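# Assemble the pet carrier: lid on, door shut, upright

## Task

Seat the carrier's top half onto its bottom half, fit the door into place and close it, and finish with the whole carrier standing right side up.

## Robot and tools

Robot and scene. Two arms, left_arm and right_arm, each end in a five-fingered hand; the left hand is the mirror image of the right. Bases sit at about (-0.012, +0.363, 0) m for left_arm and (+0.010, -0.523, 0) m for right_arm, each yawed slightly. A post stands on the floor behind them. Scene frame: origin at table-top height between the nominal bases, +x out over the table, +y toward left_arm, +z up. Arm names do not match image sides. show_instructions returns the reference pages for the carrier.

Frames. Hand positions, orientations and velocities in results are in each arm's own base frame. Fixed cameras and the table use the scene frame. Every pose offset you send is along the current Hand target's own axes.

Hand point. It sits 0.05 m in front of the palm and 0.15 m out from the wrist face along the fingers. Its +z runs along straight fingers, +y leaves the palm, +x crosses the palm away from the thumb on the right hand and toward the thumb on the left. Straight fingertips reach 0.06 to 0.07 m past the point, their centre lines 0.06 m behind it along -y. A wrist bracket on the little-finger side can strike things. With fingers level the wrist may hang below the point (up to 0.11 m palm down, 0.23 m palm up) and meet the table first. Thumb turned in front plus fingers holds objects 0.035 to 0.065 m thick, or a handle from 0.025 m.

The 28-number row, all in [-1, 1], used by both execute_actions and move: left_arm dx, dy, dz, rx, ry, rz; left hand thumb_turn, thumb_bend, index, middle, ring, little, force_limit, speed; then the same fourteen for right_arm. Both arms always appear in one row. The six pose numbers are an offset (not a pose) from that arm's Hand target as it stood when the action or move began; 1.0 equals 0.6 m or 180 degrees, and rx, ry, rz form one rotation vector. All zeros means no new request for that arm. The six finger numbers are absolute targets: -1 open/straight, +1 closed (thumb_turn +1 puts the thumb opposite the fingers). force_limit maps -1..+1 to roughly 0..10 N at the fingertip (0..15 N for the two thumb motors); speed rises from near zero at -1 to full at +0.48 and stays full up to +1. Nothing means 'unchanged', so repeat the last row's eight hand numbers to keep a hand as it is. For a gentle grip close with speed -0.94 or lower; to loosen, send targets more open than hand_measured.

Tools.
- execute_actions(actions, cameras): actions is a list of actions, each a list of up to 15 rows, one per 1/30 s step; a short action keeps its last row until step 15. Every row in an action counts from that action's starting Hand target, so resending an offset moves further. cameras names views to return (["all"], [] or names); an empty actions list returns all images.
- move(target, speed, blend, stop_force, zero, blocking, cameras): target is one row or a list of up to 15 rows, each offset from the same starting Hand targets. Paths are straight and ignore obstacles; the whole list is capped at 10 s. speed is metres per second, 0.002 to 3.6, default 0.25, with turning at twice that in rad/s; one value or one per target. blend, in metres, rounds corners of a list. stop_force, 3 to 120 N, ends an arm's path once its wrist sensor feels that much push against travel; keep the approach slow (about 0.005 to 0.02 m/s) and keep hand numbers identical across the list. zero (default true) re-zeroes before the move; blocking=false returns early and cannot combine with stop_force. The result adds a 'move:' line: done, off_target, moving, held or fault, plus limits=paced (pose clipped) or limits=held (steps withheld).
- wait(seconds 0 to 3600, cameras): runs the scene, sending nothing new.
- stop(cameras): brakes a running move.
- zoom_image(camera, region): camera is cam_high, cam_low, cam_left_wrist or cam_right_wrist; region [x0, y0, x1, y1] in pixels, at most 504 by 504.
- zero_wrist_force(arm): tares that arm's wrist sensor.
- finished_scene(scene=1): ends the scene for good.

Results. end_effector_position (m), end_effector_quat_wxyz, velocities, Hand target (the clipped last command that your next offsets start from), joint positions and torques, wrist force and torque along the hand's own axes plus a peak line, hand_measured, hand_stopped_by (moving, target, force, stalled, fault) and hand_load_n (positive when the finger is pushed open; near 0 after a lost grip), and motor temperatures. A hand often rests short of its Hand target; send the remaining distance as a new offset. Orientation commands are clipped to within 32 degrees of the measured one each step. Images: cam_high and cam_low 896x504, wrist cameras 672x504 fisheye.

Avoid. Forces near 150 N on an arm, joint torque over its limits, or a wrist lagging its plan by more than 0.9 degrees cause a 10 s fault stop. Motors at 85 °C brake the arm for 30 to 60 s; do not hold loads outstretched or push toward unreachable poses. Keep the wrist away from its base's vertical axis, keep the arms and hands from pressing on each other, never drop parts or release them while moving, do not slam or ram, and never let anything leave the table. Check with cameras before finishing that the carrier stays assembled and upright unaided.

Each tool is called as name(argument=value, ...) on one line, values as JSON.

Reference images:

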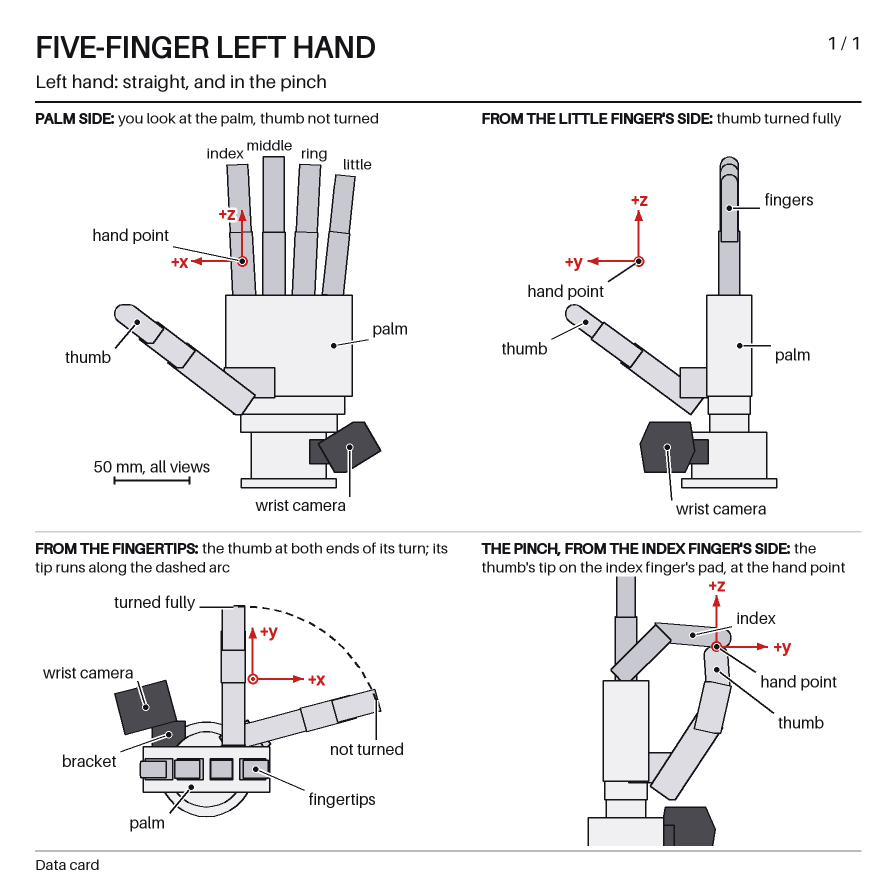

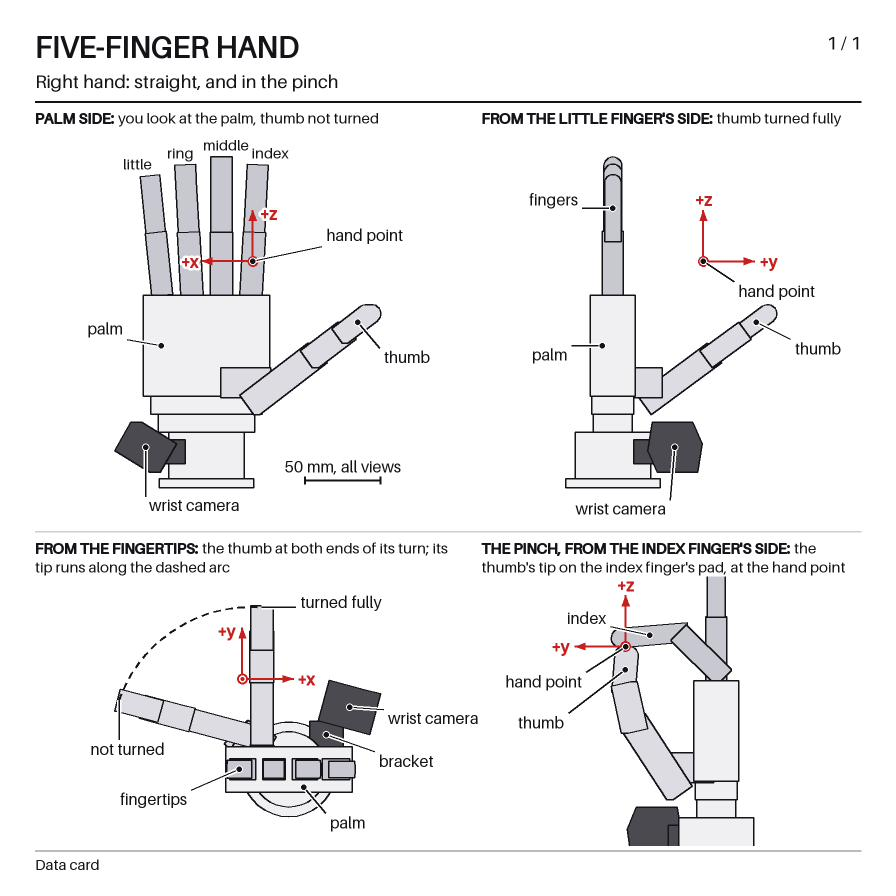

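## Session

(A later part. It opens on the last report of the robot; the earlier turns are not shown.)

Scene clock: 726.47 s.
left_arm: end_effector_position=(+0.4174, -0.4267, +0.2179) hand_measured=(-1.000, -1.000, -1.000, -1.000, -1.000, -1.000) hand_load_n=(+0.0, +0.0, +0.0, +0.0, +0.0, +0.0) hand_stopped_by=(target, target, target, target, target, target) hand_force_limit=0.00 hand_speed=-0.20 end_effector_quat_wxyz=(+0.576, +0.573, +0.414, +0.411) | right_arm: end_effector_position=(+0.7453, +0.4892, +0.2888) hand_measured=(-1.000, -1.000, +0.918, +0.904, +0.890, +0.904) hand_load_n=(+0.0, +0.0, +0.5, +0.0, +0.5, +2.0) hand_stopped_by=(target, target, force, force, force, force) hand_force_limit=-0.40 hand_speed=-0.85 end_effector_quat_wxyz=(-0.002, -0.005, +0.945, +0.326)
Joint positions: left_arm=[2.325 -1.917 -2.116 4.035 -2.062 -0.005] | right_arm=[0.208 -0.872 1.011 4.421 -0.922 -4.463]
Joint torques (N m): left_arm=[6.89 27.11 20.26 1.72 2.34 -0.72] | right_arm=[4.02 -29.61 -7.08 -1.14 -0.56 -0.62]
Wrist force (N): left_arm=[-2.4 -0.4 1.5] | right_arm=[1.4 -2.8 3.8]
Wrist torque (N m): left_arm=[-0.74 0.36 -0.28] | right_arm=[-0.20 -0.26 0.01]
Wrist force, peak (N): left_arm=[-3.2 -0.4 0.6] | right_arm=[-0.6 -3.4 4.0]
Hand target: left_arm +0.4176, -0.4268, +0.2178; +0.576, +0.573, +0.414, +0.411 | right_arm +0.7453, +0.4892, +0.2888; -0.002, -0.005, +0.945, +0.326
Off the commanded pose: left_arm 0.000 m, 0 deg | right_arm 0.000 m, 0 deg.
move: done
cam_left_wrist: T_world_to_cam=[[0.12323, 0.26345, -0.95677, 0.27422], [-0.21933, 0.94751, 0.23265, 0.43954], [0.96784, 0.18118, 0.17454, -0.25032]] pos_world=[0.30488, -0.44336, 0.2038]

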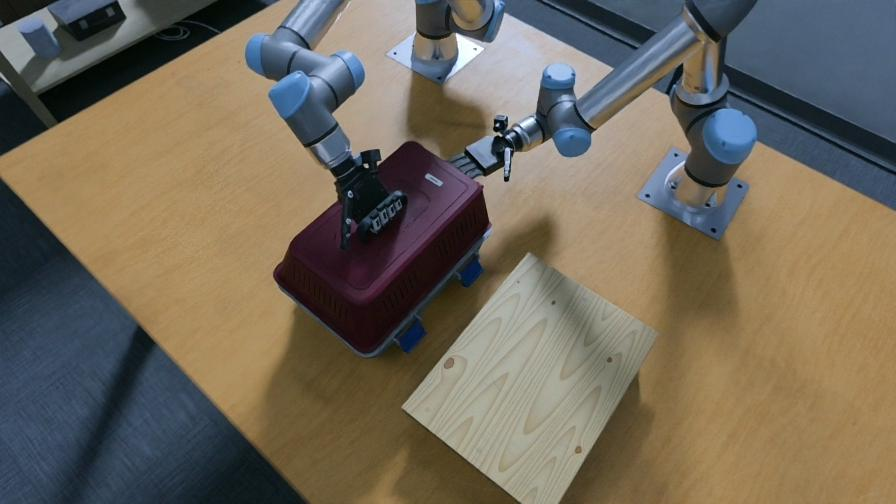

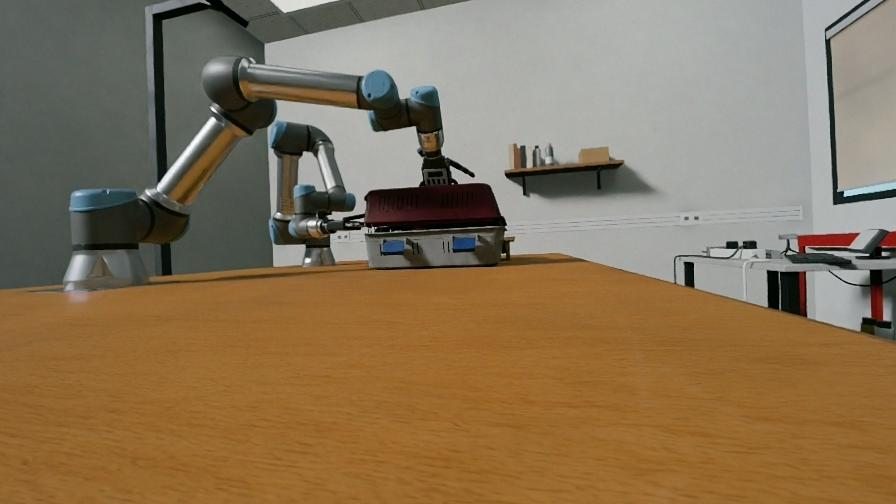

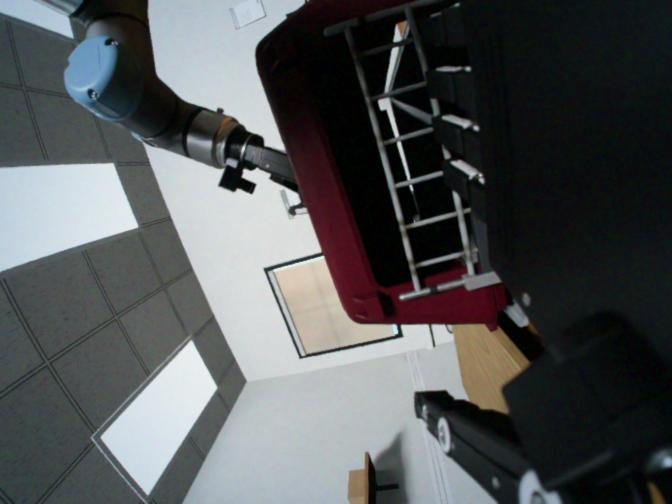

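move(target=[0,0,0,0,0,0,-1,-1,-1,-1,-1,-1,0,-0.2,0,-0.0118,0.0151,0,0,0,-1,-1,1,1,1,1,-0.4,-0.85], speed=0.02, stop_force=5, cameras=["cam_high","cam_low","cam_left_wrist"])

zoom_image(camera="cam_left_wrist", region=[330, 250, 430, 350])

zoom_image(camera="cam_left_wrist", region=[265, 0, 365, 70])

zoom_image(camera="cam_low", region=[350, 185, 400, 245])

Scene clock: 768.47 s.
left_arm: end_effector_position=(+0.4176, -0.4268, +0.2178) hand_measured=(-1.000, -1.000, -1.000, -1.000, -1.000, -1.000) hand_load_n=(+0.0, +0.0, +0.0, +0.0, +0.0, +0.0) hand_stopped_by=(target, target, target, target, target, target) hand_force_limit=0.00 hand_speed=-0.20 end_effector_quat_wxyz=(+0.576, +0.573, +0.414, +0.411) | right_arm: end_effector_position=(+0.7453, +0.4892, +0.2772) hand_measured=(-1.000, -1.000, +0.918, +0.904, +0.890, +0.904) hand_load_n=(+0.0, +0.0, +0.5, +0.0, +0.5, +2.0) hand_stopped_by=(target, target, force, force, force, force) hand_force_limit=-0.40 hand_speed=-0.85 end_effector_quat_wxyz=(-0.002, -0.005, +0.945, +0.326)
Joint positions: left_arm=[2.325 -1.918 -2.115 4.035 -2.062 -0.005] | right_arm=[0.208 -0.867 1.032 4.395 -0.922 -4.463]
Joint torques (N m): left_arm=[7.63 14.39 22.6 -0.01 2.65 1.83] | right_arm=[4.52 -63.64 -41.99 -0.6 -0.68 -0.63]
Wrist force (N): left_arm=[-2.3 -0.3 1.4] | right_arm=[1.4 -2.7 3.6]
Wrist torque (N m): left_arm=[-0.72 0.34 -0.28] | right_arm=[-0.15 -0.26 0.01]
Wrist force, peak (N): left_arm=[-2.6 -0.4 1.7] | right_arm=[1.4 -2.7 4.1]
Hand target: left_arm +0.4176, -0.4268, +0.2178; +0.576, +0.573, +0.414, +0.411 | right_arm +0.7453, +0.4892, +0.2773; -0.002, -0.005, +0.945, +0.326
Off the commanded pose: left_arm 0.000 m, 0 deg | right_arm 0.000 m, 0 deg.
move: done
cam_left_wrist: T_world_to_cam=[[0.12326, 0.26353, -0.95674, 0.27414], [-0.21916, 0.94752, 0.23275, 0.43952], [0.96787, 0.18099, 0.17455, -0.2505]] pos_world=[0.30498, -0.44336, 0.2037]

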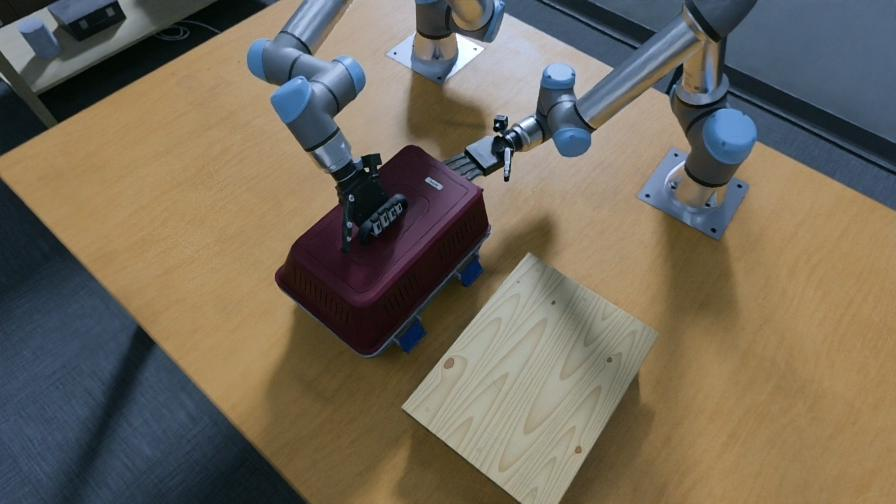

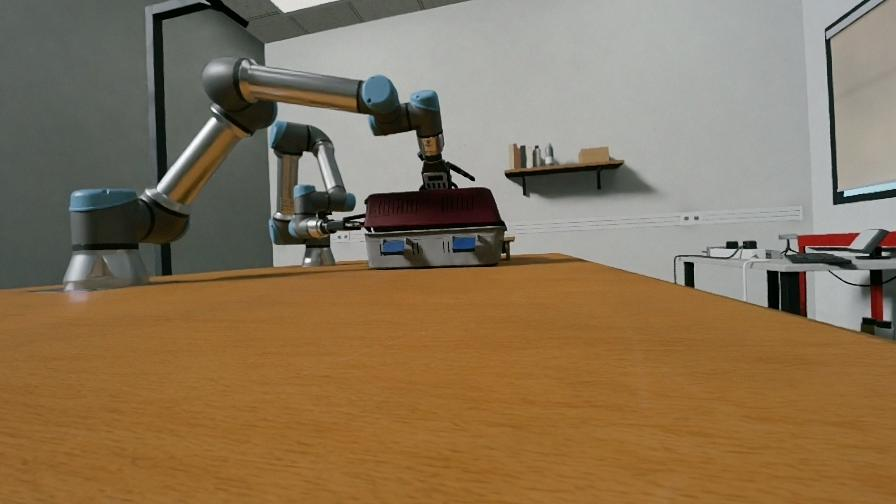

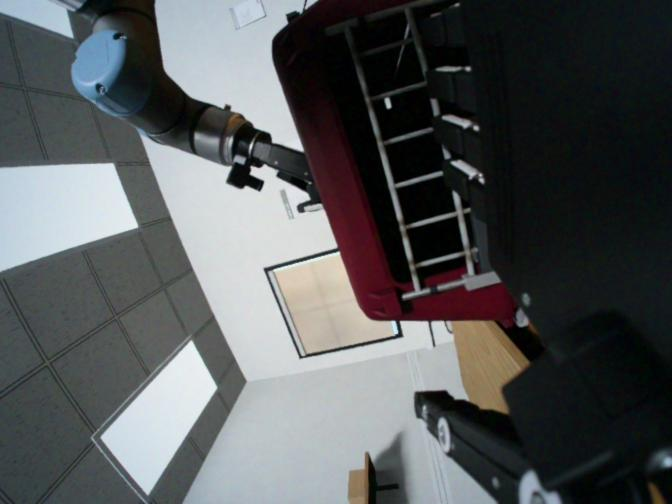

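Scaled by 5.040 from the camera's image (finer frame: 960x720).

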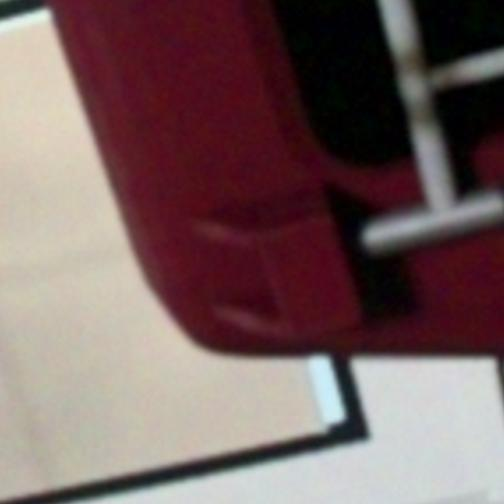

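Scaled by 5.040 from the camera's image (finer frame: 960x720).

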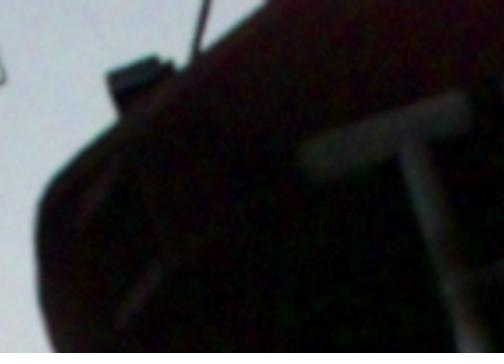

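Scaled by 8.400 from the camera's image (finer frame: 1280x720).

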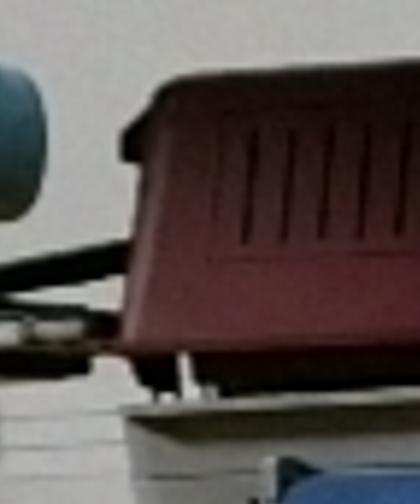

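zoom_image(camera="cam_low", region=[360, 190, 380, 240])

Scaled by 10.080 from the camera's image (finer frame: 1280x720).

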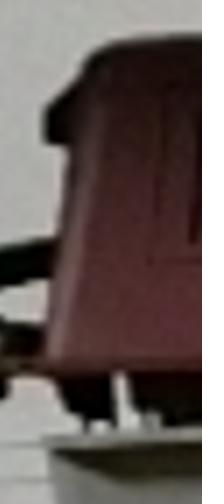

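move(target=[0,0,0,0,0,0,-1,-1,-1,-1,-1,-1,0,-0.2,0,-0.0041,0.0053,0,0,0,-1,-1,1,1,1,1,-0.4,-0.85], speed=0.01, stop_force=3, cameras=["cam_low","cam_left_wrist"])

zoom_image(camera="cam_left_wrist", region=[330, 250, 430, 350])

zoom_image(camera="cam_left_wrist", region=[265, 0, 365, 70])

zoom_image(camera="cam_low", region=[350, 185, 400, 245])

Scene clock: 786.60 s.
left_arm: end_effector_position=(+0.4176, -0.4268, +0.2178) hand_measured=(-1.000, -1.000, -1.000, -1.000, -1.000, -1.000) hand_load_n=(+0.0, +0.0, +0.0, +0.0, +0.0, +0.0) hand_stopped_by=(target, target, target, target, target, target) hand_force_limit=0.00 hand_speed=-0.20 end_effector_quat_wxyz=(+0.576, +0.573, +0.414, +0.411) | right_arm: end_effector_position=(+0.7453, +0.4893, +0.2732) hand_measured=(-1.000, -1.000, +0.918, +0.904, +0.890, +0.904) hand_load_n=(-0.5, +0.0, +0.5, +0.0, +0.0, +1.5) hand_stopped_by=(target, target, force, force, force, force) hand_force_limit=-0.40 hand_speed=-0.85 end_effector_quat_wxyz=(-0.002, -0.005, +0.945, +0.326)
Joint positions: left_arm=[2.325 -1.918 -2.115 4.035 -2.062 -0.005] | right_arm=[0.208 -0.865 1.039 4.386 -0.922 -4.463]
Joint torques (N m): left_arm=[6.18 14.89 22.86 0.31 2.53 1.91] | right_arm=[4.14 -26.99 -35.5 -0.44 -1.12 1.63]
Wrist force (N): left_arm=[-2.5 -0.5 1.7] | right_arm=[1.2 -2.4 3.5]
Wrist torque (N m): left_arm=[-0.76 0.37 -0.28] | right_arm=[-0.15 -0.27 -0.04]
Wrist force, peak (N): left_arm=[-2.5 -0.2 1.8] | right_arm=[1.3 -2.9 4.2]
Hand target: left_arm +0.4176, -0.4268, +0.2178; +0.576, +0.573, +0.414, +0.411 | right_arm +0.7453, +0.4893, +0.2733; -0.002, -0.005, +0.945, +0.326
Off the commanded pose: left_arm 0.000 m, 0 deg | right_arm 0.000 m, 0 deg.
move: done
cam_left_wrist: T_world_to_cam=[[0.12326, 0.26353, -0.95674, 0.27414], [-0.21916, 0.94752, 0.23275, 0.43952], [0.96787, 0.18099, 0.17455, -0.2505]] pos_world=[0.30498, -0.44336, 0.2037]

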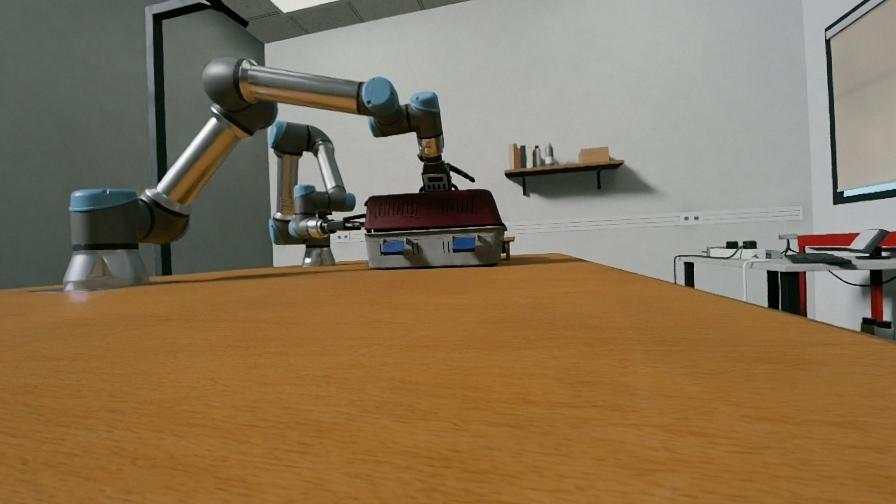

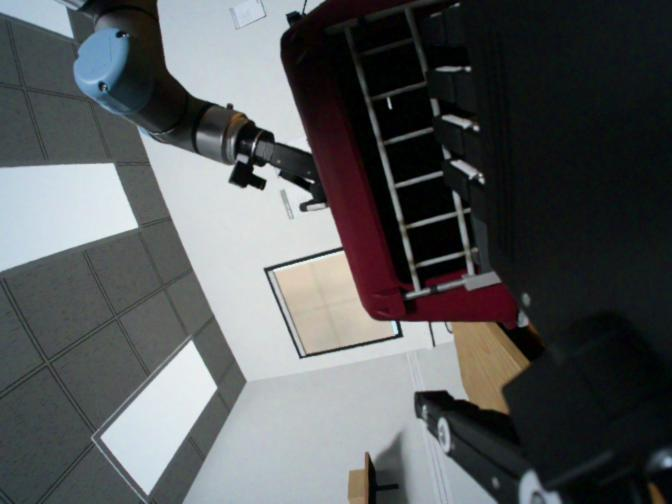

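Scaled by 5.040 from the camera's image (finer frame: 960x720).

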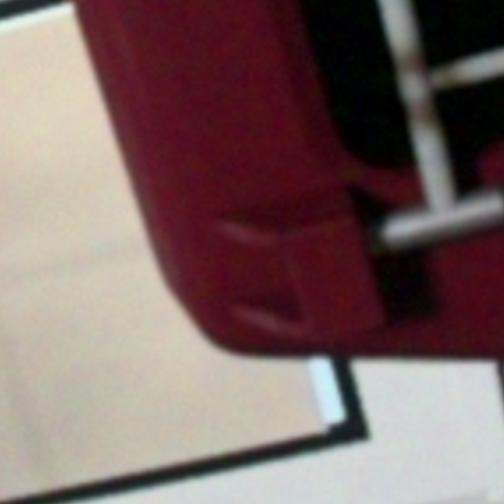

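Scaled by 5.040 from the camera's image (finer frame: 960x720).

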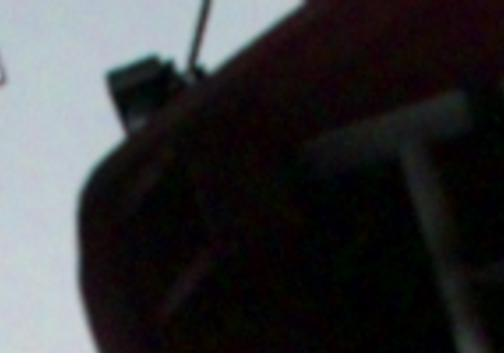

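Scaled by 8.400 from the camera's image (finer frame: 1280x720).

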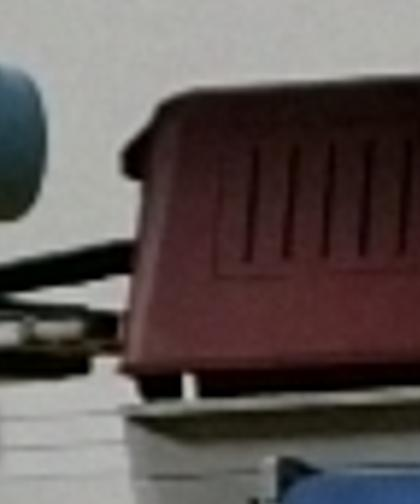

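move(target=[0,0,0,0,0,0,-1,-1,-1,-1,-1,-1,0,-0.2,0,-0.0031,0.0039,0,0,0,-1,-1,1,1,1,1,-0.4,-0.85], speed=0.01, stop_force=3, cameras=["cam_low","cam_left_wrist"])

zoom_image(camera="cam_left_wrist", region=[350, 250, 430, 330])

zoom_image(camera="cam_left_wrist", region=[265, 0, 365, 70])

zoom_image(camera="cam_low", region=[350, 185, 400, 245])

Scene clock: 793.83 s.
left_arm: end_effector_position=(+0.4176, -0.4268, +0.2178) hand_measured=(-1.000, -1.000, -1.000, -1.000, -1.000, -1.000) hand_load_n=(+0.0, +0.0, -0.5, +0.0, +0.0, +0.0) hand_stopped_by=(target, target, target, target, target, target) hand_force_limit=0.00 hand_speed=-0.20 end_effector_quat_wxyz=(+0.576, +0.573, +0.414, +0.411) | right_arm: end_effector_position=(+0.7453, +0.4893, +0.2716) hand_measured=(-1.000, -1.000, +0.918, +0.904, +0.890, +0.904) hand_load_n=(+0.0, +0.0, +0.0, +0.0, +0.0, +0.5) hand_stopped_by=(target, target, force, force, force, force) hand_force_limit=-0.40 hand_speed=-0.85 end_effector_quat_wxyz=(-0.002, -0.005, +0.945, +0.326)
Joint positions: left_arm=[2.325 -1.918 -2.115 4.035 -2.062 -0.005] | right_arm=[0.208 -0.864 1.042 4.382 -0.922 -4.463]
Joint torques (N m): left_arm=[6.24 16.36 22.78 0.08 2.59 1.74] | right_arm=[3.23 -58.2 -40.3 -0.47 -1.09 0.51]
Wrist force (N): left_arm=[-2.5 -0.3 1.6] | right_arm=[0.7 -2.6 1.8]
Wrist torque (N m): left_arm=[-0.74 0.37 -0.28] | right_arm=[-0.12 -0.16 -0.05]
Wrist force, peak (N): left_arm=[-2.5 -0.3 1.8] | right_arm=[1.2 -2.9 3.8]
Hand target: left_arm +0.4176, -0.4268, +0.2178; +0.576, +0.573, +0.414, +0.411 | right_arm +0.7453, +0.4893, +0.2717; -0.002, -0.005, +0.945, +0.326 (not the last commanded pose)
Off the commanded pose: left_arm 0.000 m, 0 deg | right_arm 0.001 m, 0 deg.
move: contact (right_arm)
cam_left_wrist: T_world_to_cam=[[0.12326, 0.26353, -0.95674, 0.27414], [-0.21916, 0.94752, 0.23275, 0.43952], [0.96787, 0.18099, 0.17455, -0.2505]] pos_world=[0.30498, -0.44336, 0.2037]

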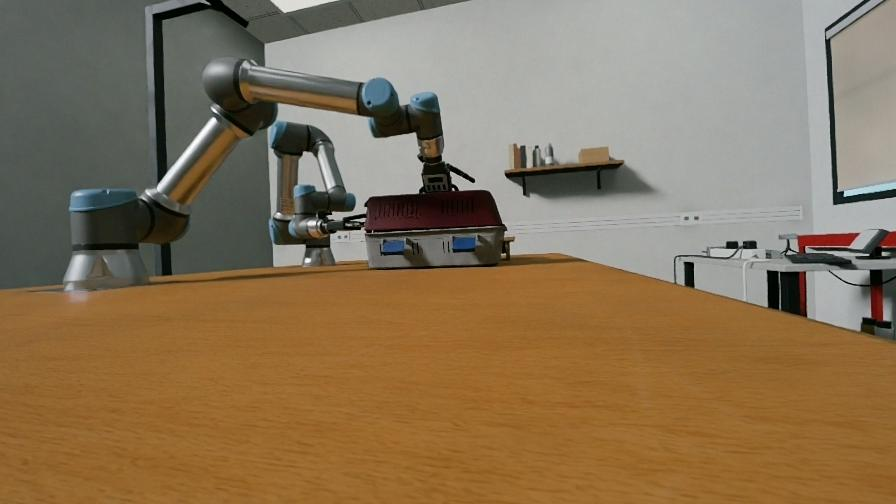

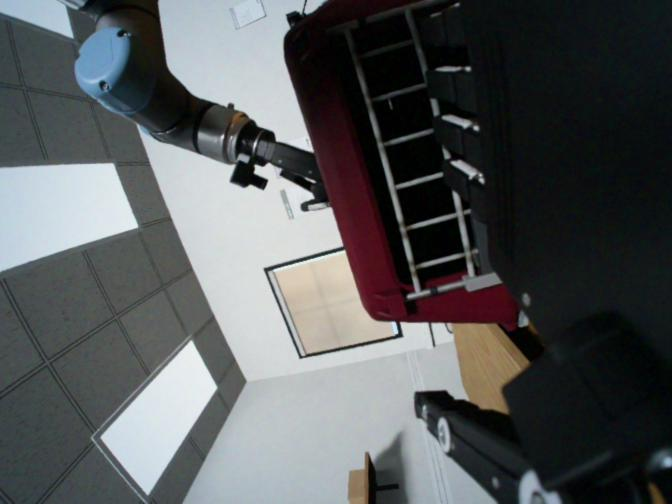

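Scaled by 6.300 from the camera's image (finer frame: 960x720).

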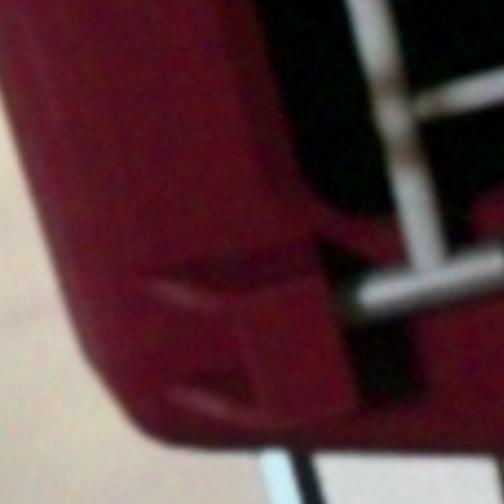

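Scaled by 5.040 from the camera's image (finer frame: 960x720).

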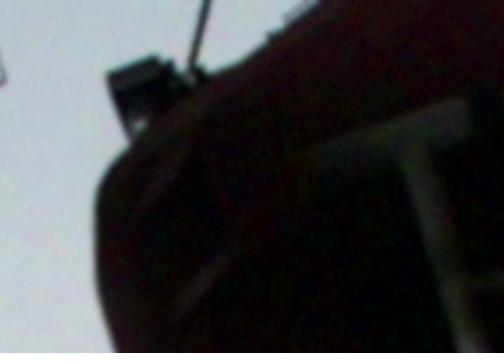

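Scaled by 8.400 from the camera's image (finer frame: 1280x720).

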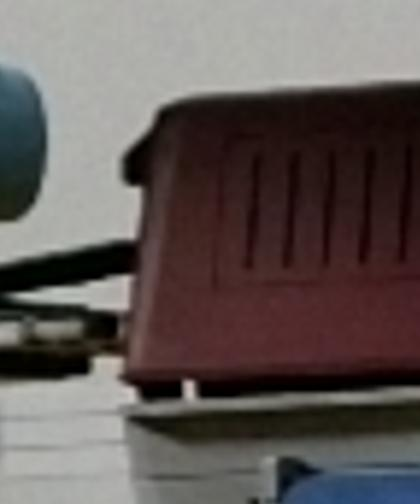

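move(target=[[-0.0173,0,-0.0644,0,0,0,-1,-1,-1,-1,-1,-1,0,-0.2,0,0.0513,-0.0657,0,0,0,-1,-1,1,1,1,1,-0.4,-0.85],[-0.0173,-0.0833,-0.0644,0,0,0,-1,-1,-1,-1,-1,-1,0,-0.2,0,0.0513,-0.0657,0,0,0,-1,-1,1,1,1,1,-0.4,-0.85]], speed=0.05, cameras=["cam_low","cam_left_wrist"])

zoom_image(camera="cam_left_wrist", region=[180, 0, 460, 360])

Scene clock: 807.17 s.
left_arm: end_effector_position=(+0.3776, -0.4245, +0.1677) hand_measured=(-1.000, -1.000, -1.000, -1.000, -1.000, -1.000) hand_load_n=(+0.0, +0.0, +0.0, +0.0, +0.0, +0.0) hand_stopped_by=(target, target, target, target, target, target) hand_force_limit=0.00 hand_speed=-0.20 end_effector_quat_wxyz=(+0.576, +0.573, +0.414, +0.411) | right_arm: end_effector_position=(+0.7453, +0.4892, +0.3217) hand_measured=(-1.000, -1.000, +0.918, +0.904, +0.890, +0.904) hand_load_n=(+0.0, +0.0, +1.0, +0.0, +0.0, +1.5) hand_stopped_by=(target, target, force, force, force, force) hand_force_limit=-0.40 hand_speed=-0.85 end_effector_quat_wxyz=(-0.002, -0.005, +0.945, +0.326)
Joint positions: left_arm=[2.25 -2.006 -2.19 4.197 -2.137 -0.005] | right_arm=[0.208 -0.881 0.942 4.499 -0.922 -4.463]
Joint torques (N m): left_arm=[-5.64 44.74 17.36 -0.32 -2.54 0.82] | right_arm=[-5.3 -25.53 -7.32 -5.23 2.35 -1.99]
Wrist force (N): left_arm=[-2.2 0.2 2.1] | right_arm=[0.8 -2.7 3.8]
Wrist torque (N m): left_arm=[-0.66 0.33 -0.33] | right_arm=[-0.20 -0.19 -0.04]
Wrist force, peak (N): left_arm=[-1.8 -0.2 2.7] | right_arm=[1.5 -3.5 4.8]
Hand target: left_arm +0.3776, -0.4246, +0.1679; +0.576, +0.573, +0.414, +0.411 | right_arm +0.7453, +0.4892, +0.3217; -0.002, -0.005, +0.945, +0.326
Off the commanded pose: left_arm 0.000 m, 0 deg | right_arm 0.000 m, 0 deg.
move: done
cam_left_wrist: T_world_to_cam=[[0.12302, 0.26367, -0.95674, 0.23067], [-0.21912, 0.94748, 0.23295, 0.44029], [0.96791, 0.18098, 0.17434, -0.20352]] pos_world=[0.26508, -0.44116, 0.1536]

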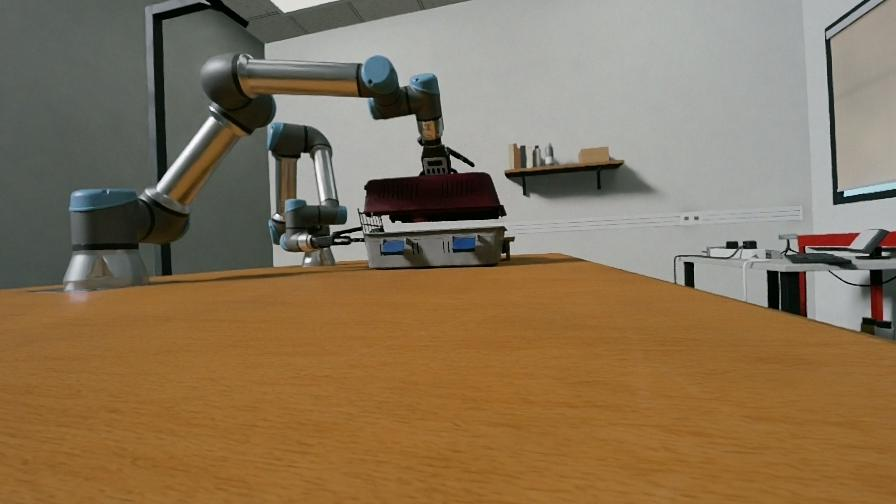

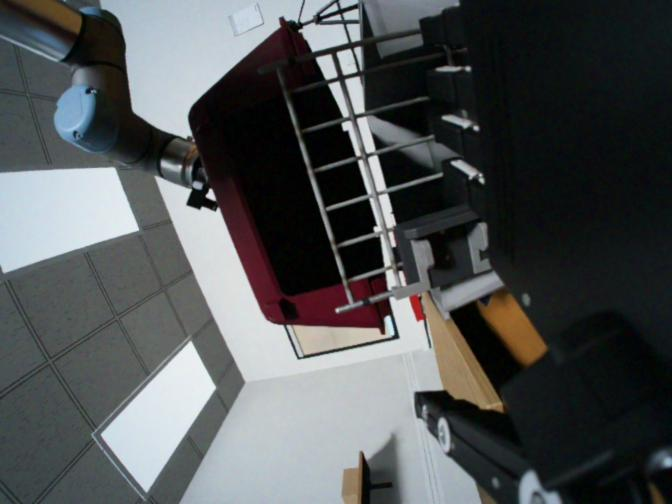

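Scaled by 1.400 from the camera's image (finer frame: 960x720).

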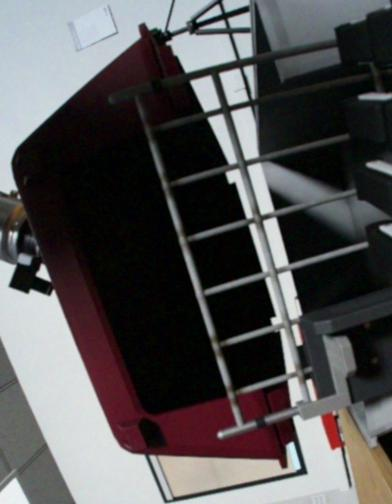

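zoom_image(camera="cam_left_wrist", region=[250, 270, 320, 340])

zoom_image(camera="cam_left_wrist", region=[170, 60, 260, 150])

Scaled by 7.200 from the camera's image (finer frame: 960x720).

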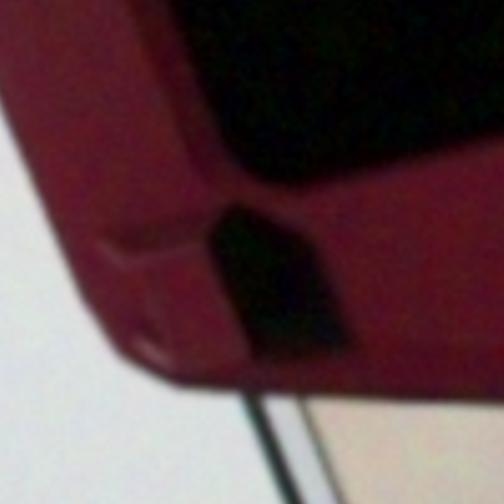

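Scaled by 5.600 from the camera's image (finer frame: 960x720).

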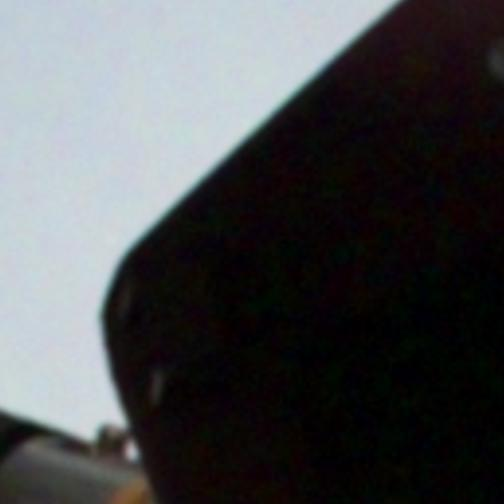

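move(target=[-0.0518,-0.0567,0.0708,0.2222,0,0,-1,-1,-1,-1,-1,-1,0,-0.2,0,0,0,0,0,0,-1,-1,1,1,1,1,-0.4,-0.85], speed=0.12, cameras=["cam_low","cam_left_wrist"])

zoom_image(camera="cam_left_wrist", region=[180, 0, 480, 360])

Scene clock: 829.67 s.
left_arm: end_effector_position=(+0.4080, -0.4678, +0.1340) hand_measured=(-1.000, -1.000, -1.000, -1.000, -1.000, -1.000) hand_load_n=(+0.0, +0.0, +0.0, +0.0, +0.0, +0.0) hand_stopped_by=(target, target, target, target, target, target) hand_force_limit=0.00 hand_speed=-0.20 end_effector_quat_wxyz=(+0.346, +0.735, +0.529, +0.245) | right_arm: end_effector_position=(+0.7453, +0.4892, +0.3217) hand_measured=(-1.000, -1.000, +0.918, +0.904, +0.890, +0.904) hand_load_n=(+0.0, +0.0, +1.0, +0.0, +0.5, +2.0) hand_stopped_by=(target, target, force, force, force, force) hand_force_limit=-0.40 hand_speed=-0.85 end_effector_quat_wxyz=(-0.002, -0.005, +0.945, +0.326)
Joint positions: left_arm=[2.268 -2.027 -1.723 2.976 -1.979 -0.378] | right_arm=[0.208 -0.881 0.942 4.499 -0.922 -4.463]
Joint torques (N m): left_arm=[-7.6 53.17 14.9 -2.28 -3.54 1.96] | right_arm=[-5.63 -25.05 -7.24 -5.4 4.52 -0.29]
Wrist force (N): left_arm=[-1.8 -0.1 -0.1] | right_arm=[1.1 -2.9 3.8]
Wrist torque (N m): left_arm=[-0.35 0.21 -0.14] | right_arm=[-0.23 -0.24 -0.02]
Wrist force, peak (N): left_arm=[-2.4 0.1 2.0] | right_arm=[1.1 -2.8 4.4]
Hand target: left_arm +0.4079, -0.4678, +0.1341; +0.346, +0.735, +0.529, +0.245 | right_arm +0.7453, +0.4892, +0.3217; -0.002, -0.005, +0.945, +0.326
Off the commanded pose: left_arm 0.000 m, 0 deg | right_arm 0.000 m, 0 deg.
move: done
cam_left_wrist: T_world_to_cam=[[-0.46518, 0.46344, -0.75421, 0.51238], [0.03944, 0.86201, 0.50535, 0.31383], [0.88434, 0.20533, -0.41927, -0.0941]] pos_world=[0.30919, -0.48866, 0.18839]

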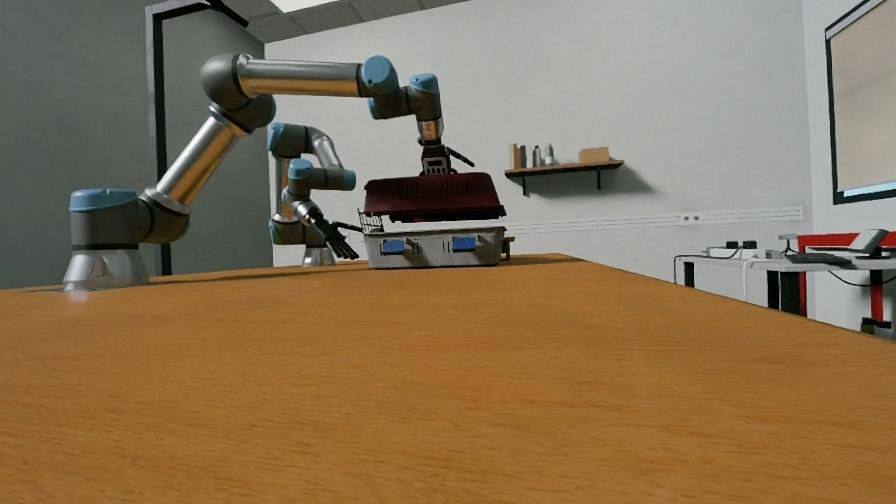

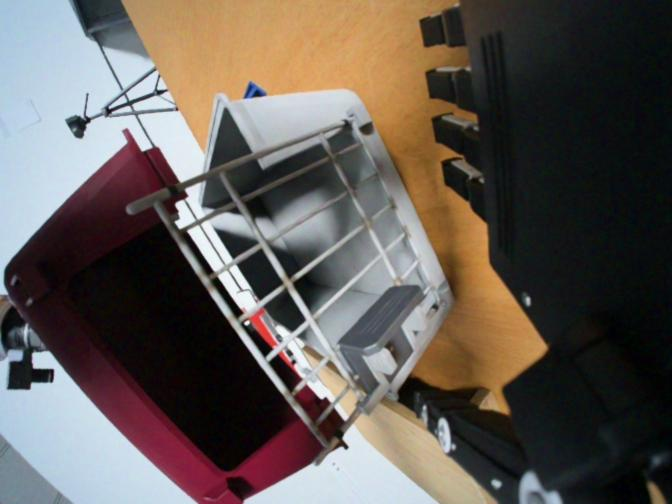

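Scaled by 1.400 from the camera's image (finer frame: 960x720).

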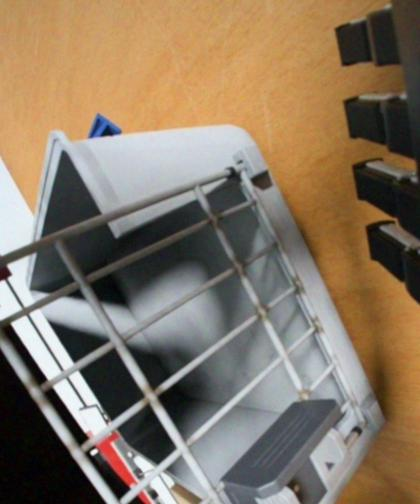

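zoom_image(camera="cam_left_wrist", region=[310, 80, 400, 170])

zoom_image(camera="cam_left_wrist", region=[330, 270, 460, 400])

zoom_image(camera="cam_left_wrist", region=[0, 120, 200, 320])

zoom_image(camera="cam_left_wrist", region=[190, 404, 390, 504])

Scaled by 5.600 from the camera's image (finer frame: 960x720).

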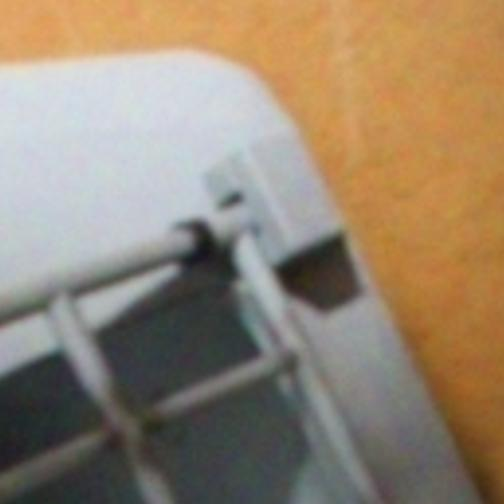

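Scaled by 3.877 from the camera's image (finer frame: 960x720).

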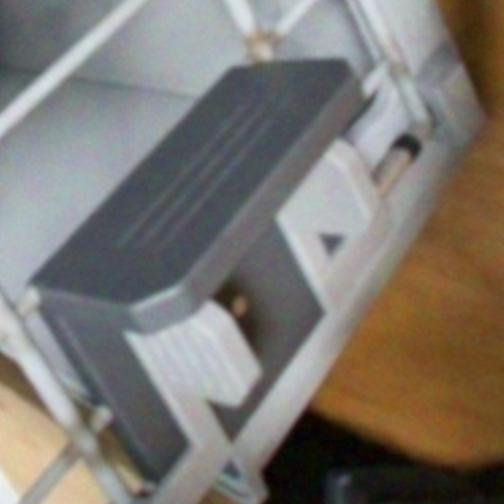

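Scaled by 2.520 from the camera's image (finer frame: 960x720).

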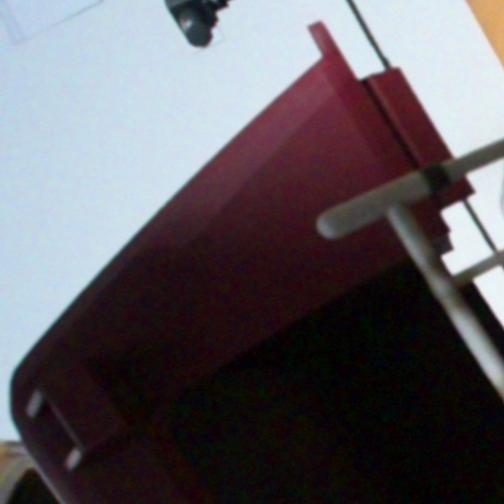

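Scaled by 2.520 from the camera's image (finer frame: 960x720).

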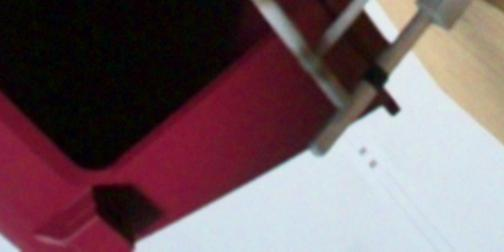

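move(target=[0,0,0,0,0,0,-1,-1,-1,-1,-1,-1,0,-0.2,0,-0.0462,0.0591,0,0,0,-1,-1,1,1,1,1,-0.4,-0.85], speed=0.05)

move(target=[0,0,0,0,0,0,-1,-1,-1,-1,-1,-1,0,-0.2,0,-0.0164,0.021,0,0,0,-1,-1,1,1,1,1,-0.4,-0.85], speed=0.008, stop_force=3, cameras=["all"])

zoom_image(camera="cam_left_wrist", region=[0, 60, 460, 504])

zoom_image(camera="cam_low", region=[345, 180, 425, 250])

Scene clock: 853.30 s.
left_arm: end_effector_position=(+0.4079, -0.4678, +0.1341) hand_measured=(-1.000, -1.000, -1.000, -1.000, -1.000, -1.000) hand_load_n=(+0.0, +0.0, +0.0, +0.0, +0.0, +0.0) hand_stopped_by=(target, target, target, target, target, target) hand_force_limit=0.00 hand_speed=-0.20 end_effector_quat_wxyz=(+0.346, +0.735, +0.529, +0.245) | right_arm: end_effector_position=(+0.7453, +0.4892, +0.2763) hand_measured=(-1.000, -1.000, +0.918, +0.904, +0.890, +0.904) hand_load_n=(+0.0, +0.0, +0.5, +0.0, +0.5, +1.5) hand_stopped_by=(target, target, force, force, force, force) hand_force_limit=-0.40 hand_speed=-0.85 end_effector_quat_wxyz=(-0.002, -0.005, +0.945, +0.326)
Joint positions: left_arm=[2.268 -2.027 -1.723 2.976 -1.979 -0.378] | right_arm=[0.208 -0.867 1.033 4.393 -0.922 -4.463]
Joint torques (N m): left_arm=[-6.61 52.91 19.08 0.29 -3.76 2.01] | right_arm=[1.25 -56.55 -41.25 -0.51 2.43 1.54]
Wrist force (N): left_arm=[-1.6 -0.1 0.1] | right_arm=[1.6 -2.8 3.7]
Wrist torque (N m): left_arm=[-0.36 0.18 -0.13] | right_arm=[-0.19 -0.27 0.03]
Wrist force, peak (N): left_arm=[-1.9 -0.3 -0.1] | right_arm=[1.2 -3.4 4.6]
Hand target: left_arm +0.4079, -0.4678, +0.1341; +0.346, +0.735, +0.529, +0.245 | right_arm +0.7453, +0.4892, +0.2767; -0.002, -0.005, +0.945, +0.326
Off the commanded pose: left_arm 0.000 m, 0 deg | right_arm 0.000 m, 0 deg.
move: done

Scene clock: 855.10 s.
left_arm: end_effector_position=(+0.4079, -0.4678, +0.1341) hand_measured=(-1.000, -1.000, -1.000, -1.000, -1.000, -1.000) hand_load_n=(+0.0, +0.0, +0.0, +0.0, +0.0, +0.0) hand_stopped_by=(target, target, target, target, target, target) hand_force_limit=0.00 hand_speed=-0.20 end_effector_quat_wxyz=(+0.346, +0.735, +0.529, +0.245) | right_arm: end_effector_position=(+0.7453, +0.4892, +0.2707) hand_measured=(-1.000, -1.000, +0.918, +0.904, +0.890, +0.904) hand_load_n=(+0.0, +0.0, +0.5, +0.0, +0.5, +1.5) hand_stopped_by=(target, target, force, force, force, force) hand_force_limit=-0.40 hand_speed=-0.85 end_effector_quat_wxyz=(-0.002, -0.005, +0.945, +0.326)
Joint positions: left_arm=[2.268 -2.027 -1.723 2.976 -1.979 -0.378] | right_arm=[0.208 -0.864 1.044 4.38 -0.922 -4.463]
Joint torques (N m): left_arm=[-6.34 52.6 9.49 0.23 -3.54 1.96] | right_arm=[3.49 -70.54 -41.71 -0.65 2.06 1.32]
Wrist force (N): left_arm=[-1.7 -0.1 0.1] | right_arm=[1.2 -2.7 2.9]
Wrist torque (N m): left_arm=[-0.37 0.20 -0.14] | right_arm=[-0.18 -0.22 -0.18]
Wrist force, peak (N): left_arm=[-1.8 -0.5 0.0] | right_arm=[1.6 -2.9 3.7]
Hand target: left_arm +0.4079, -0.4678, +0.1341; +0.346, +0.735, +0.529, +0.245 | right_arm +0.7453, +0.4892, +0.2709; -0.002, -0.005, +0.945, +0.326 (not the last commanded pose)
Off the commanded pose: left_arm 0.000 m, 0 deg | right_arm 0.010 m, 0 deg.
move: contact (right_arm)
cam_left_wrist: T_world_to_cam=[[-0.46503, 0.46344, -0.7543, 0.51243], [0.03945, 0.86204, 0.50531, 0.3138], [0.88441, 0.20523, -0.41915, -0.09416]] pos_world=[0.30919, -0.48866, 0.18849]
cam_right_wrist: T_world_to_cam=[[-0.31224, 0.7545, 0.57726, -0.29395], [0.82693, -0.08325, 0.55611, -0.71974], [0.46764, 0.651, -0.59793, -0.39109]] pos_world=[0.68628, 0.41646, 0.3361]

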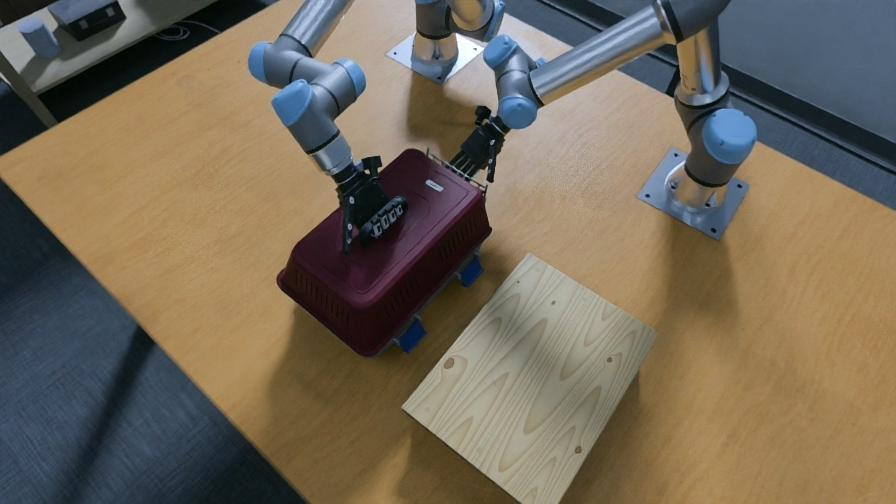

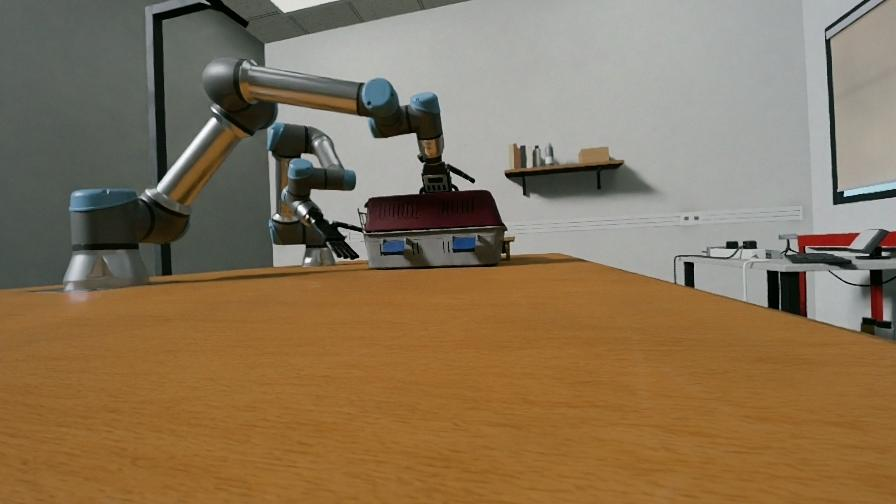

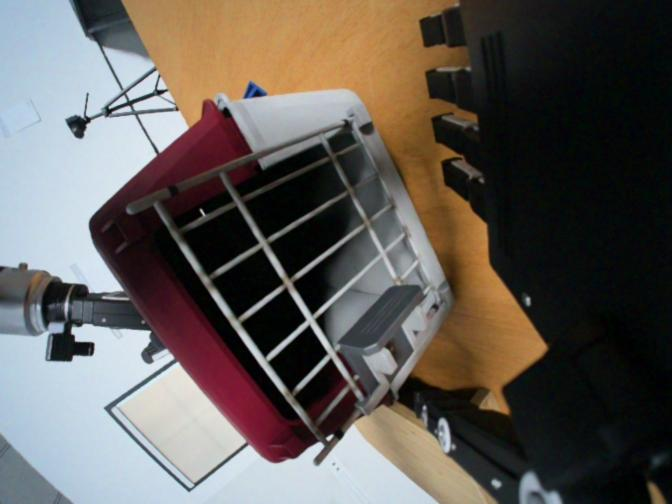

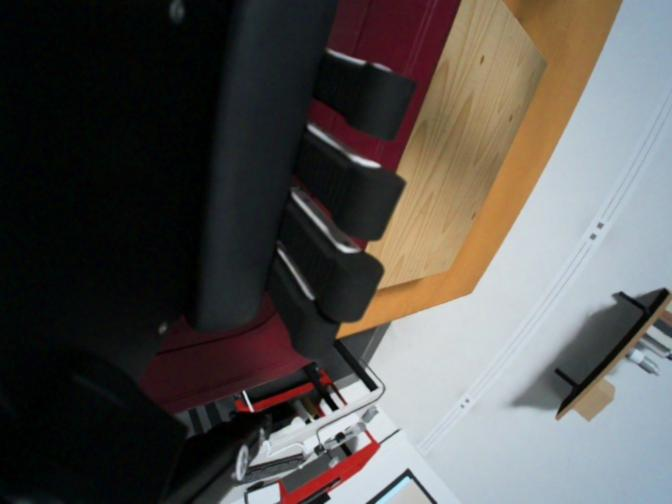

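Scaled by 1.096 from the camera's image (finer frame: 960x720).

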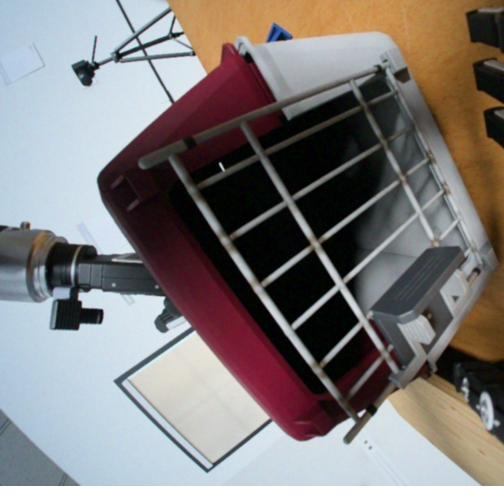

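Scaled by 6.300 from the camera's image (finer frame: 1280x720).

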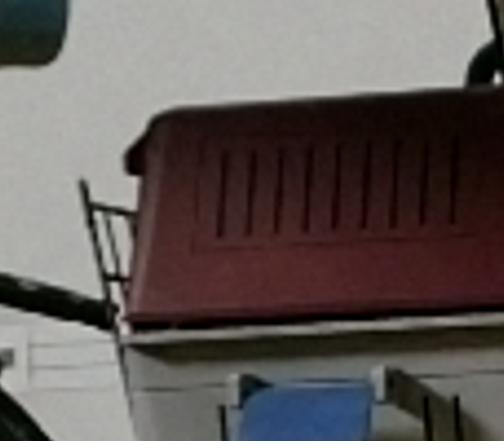

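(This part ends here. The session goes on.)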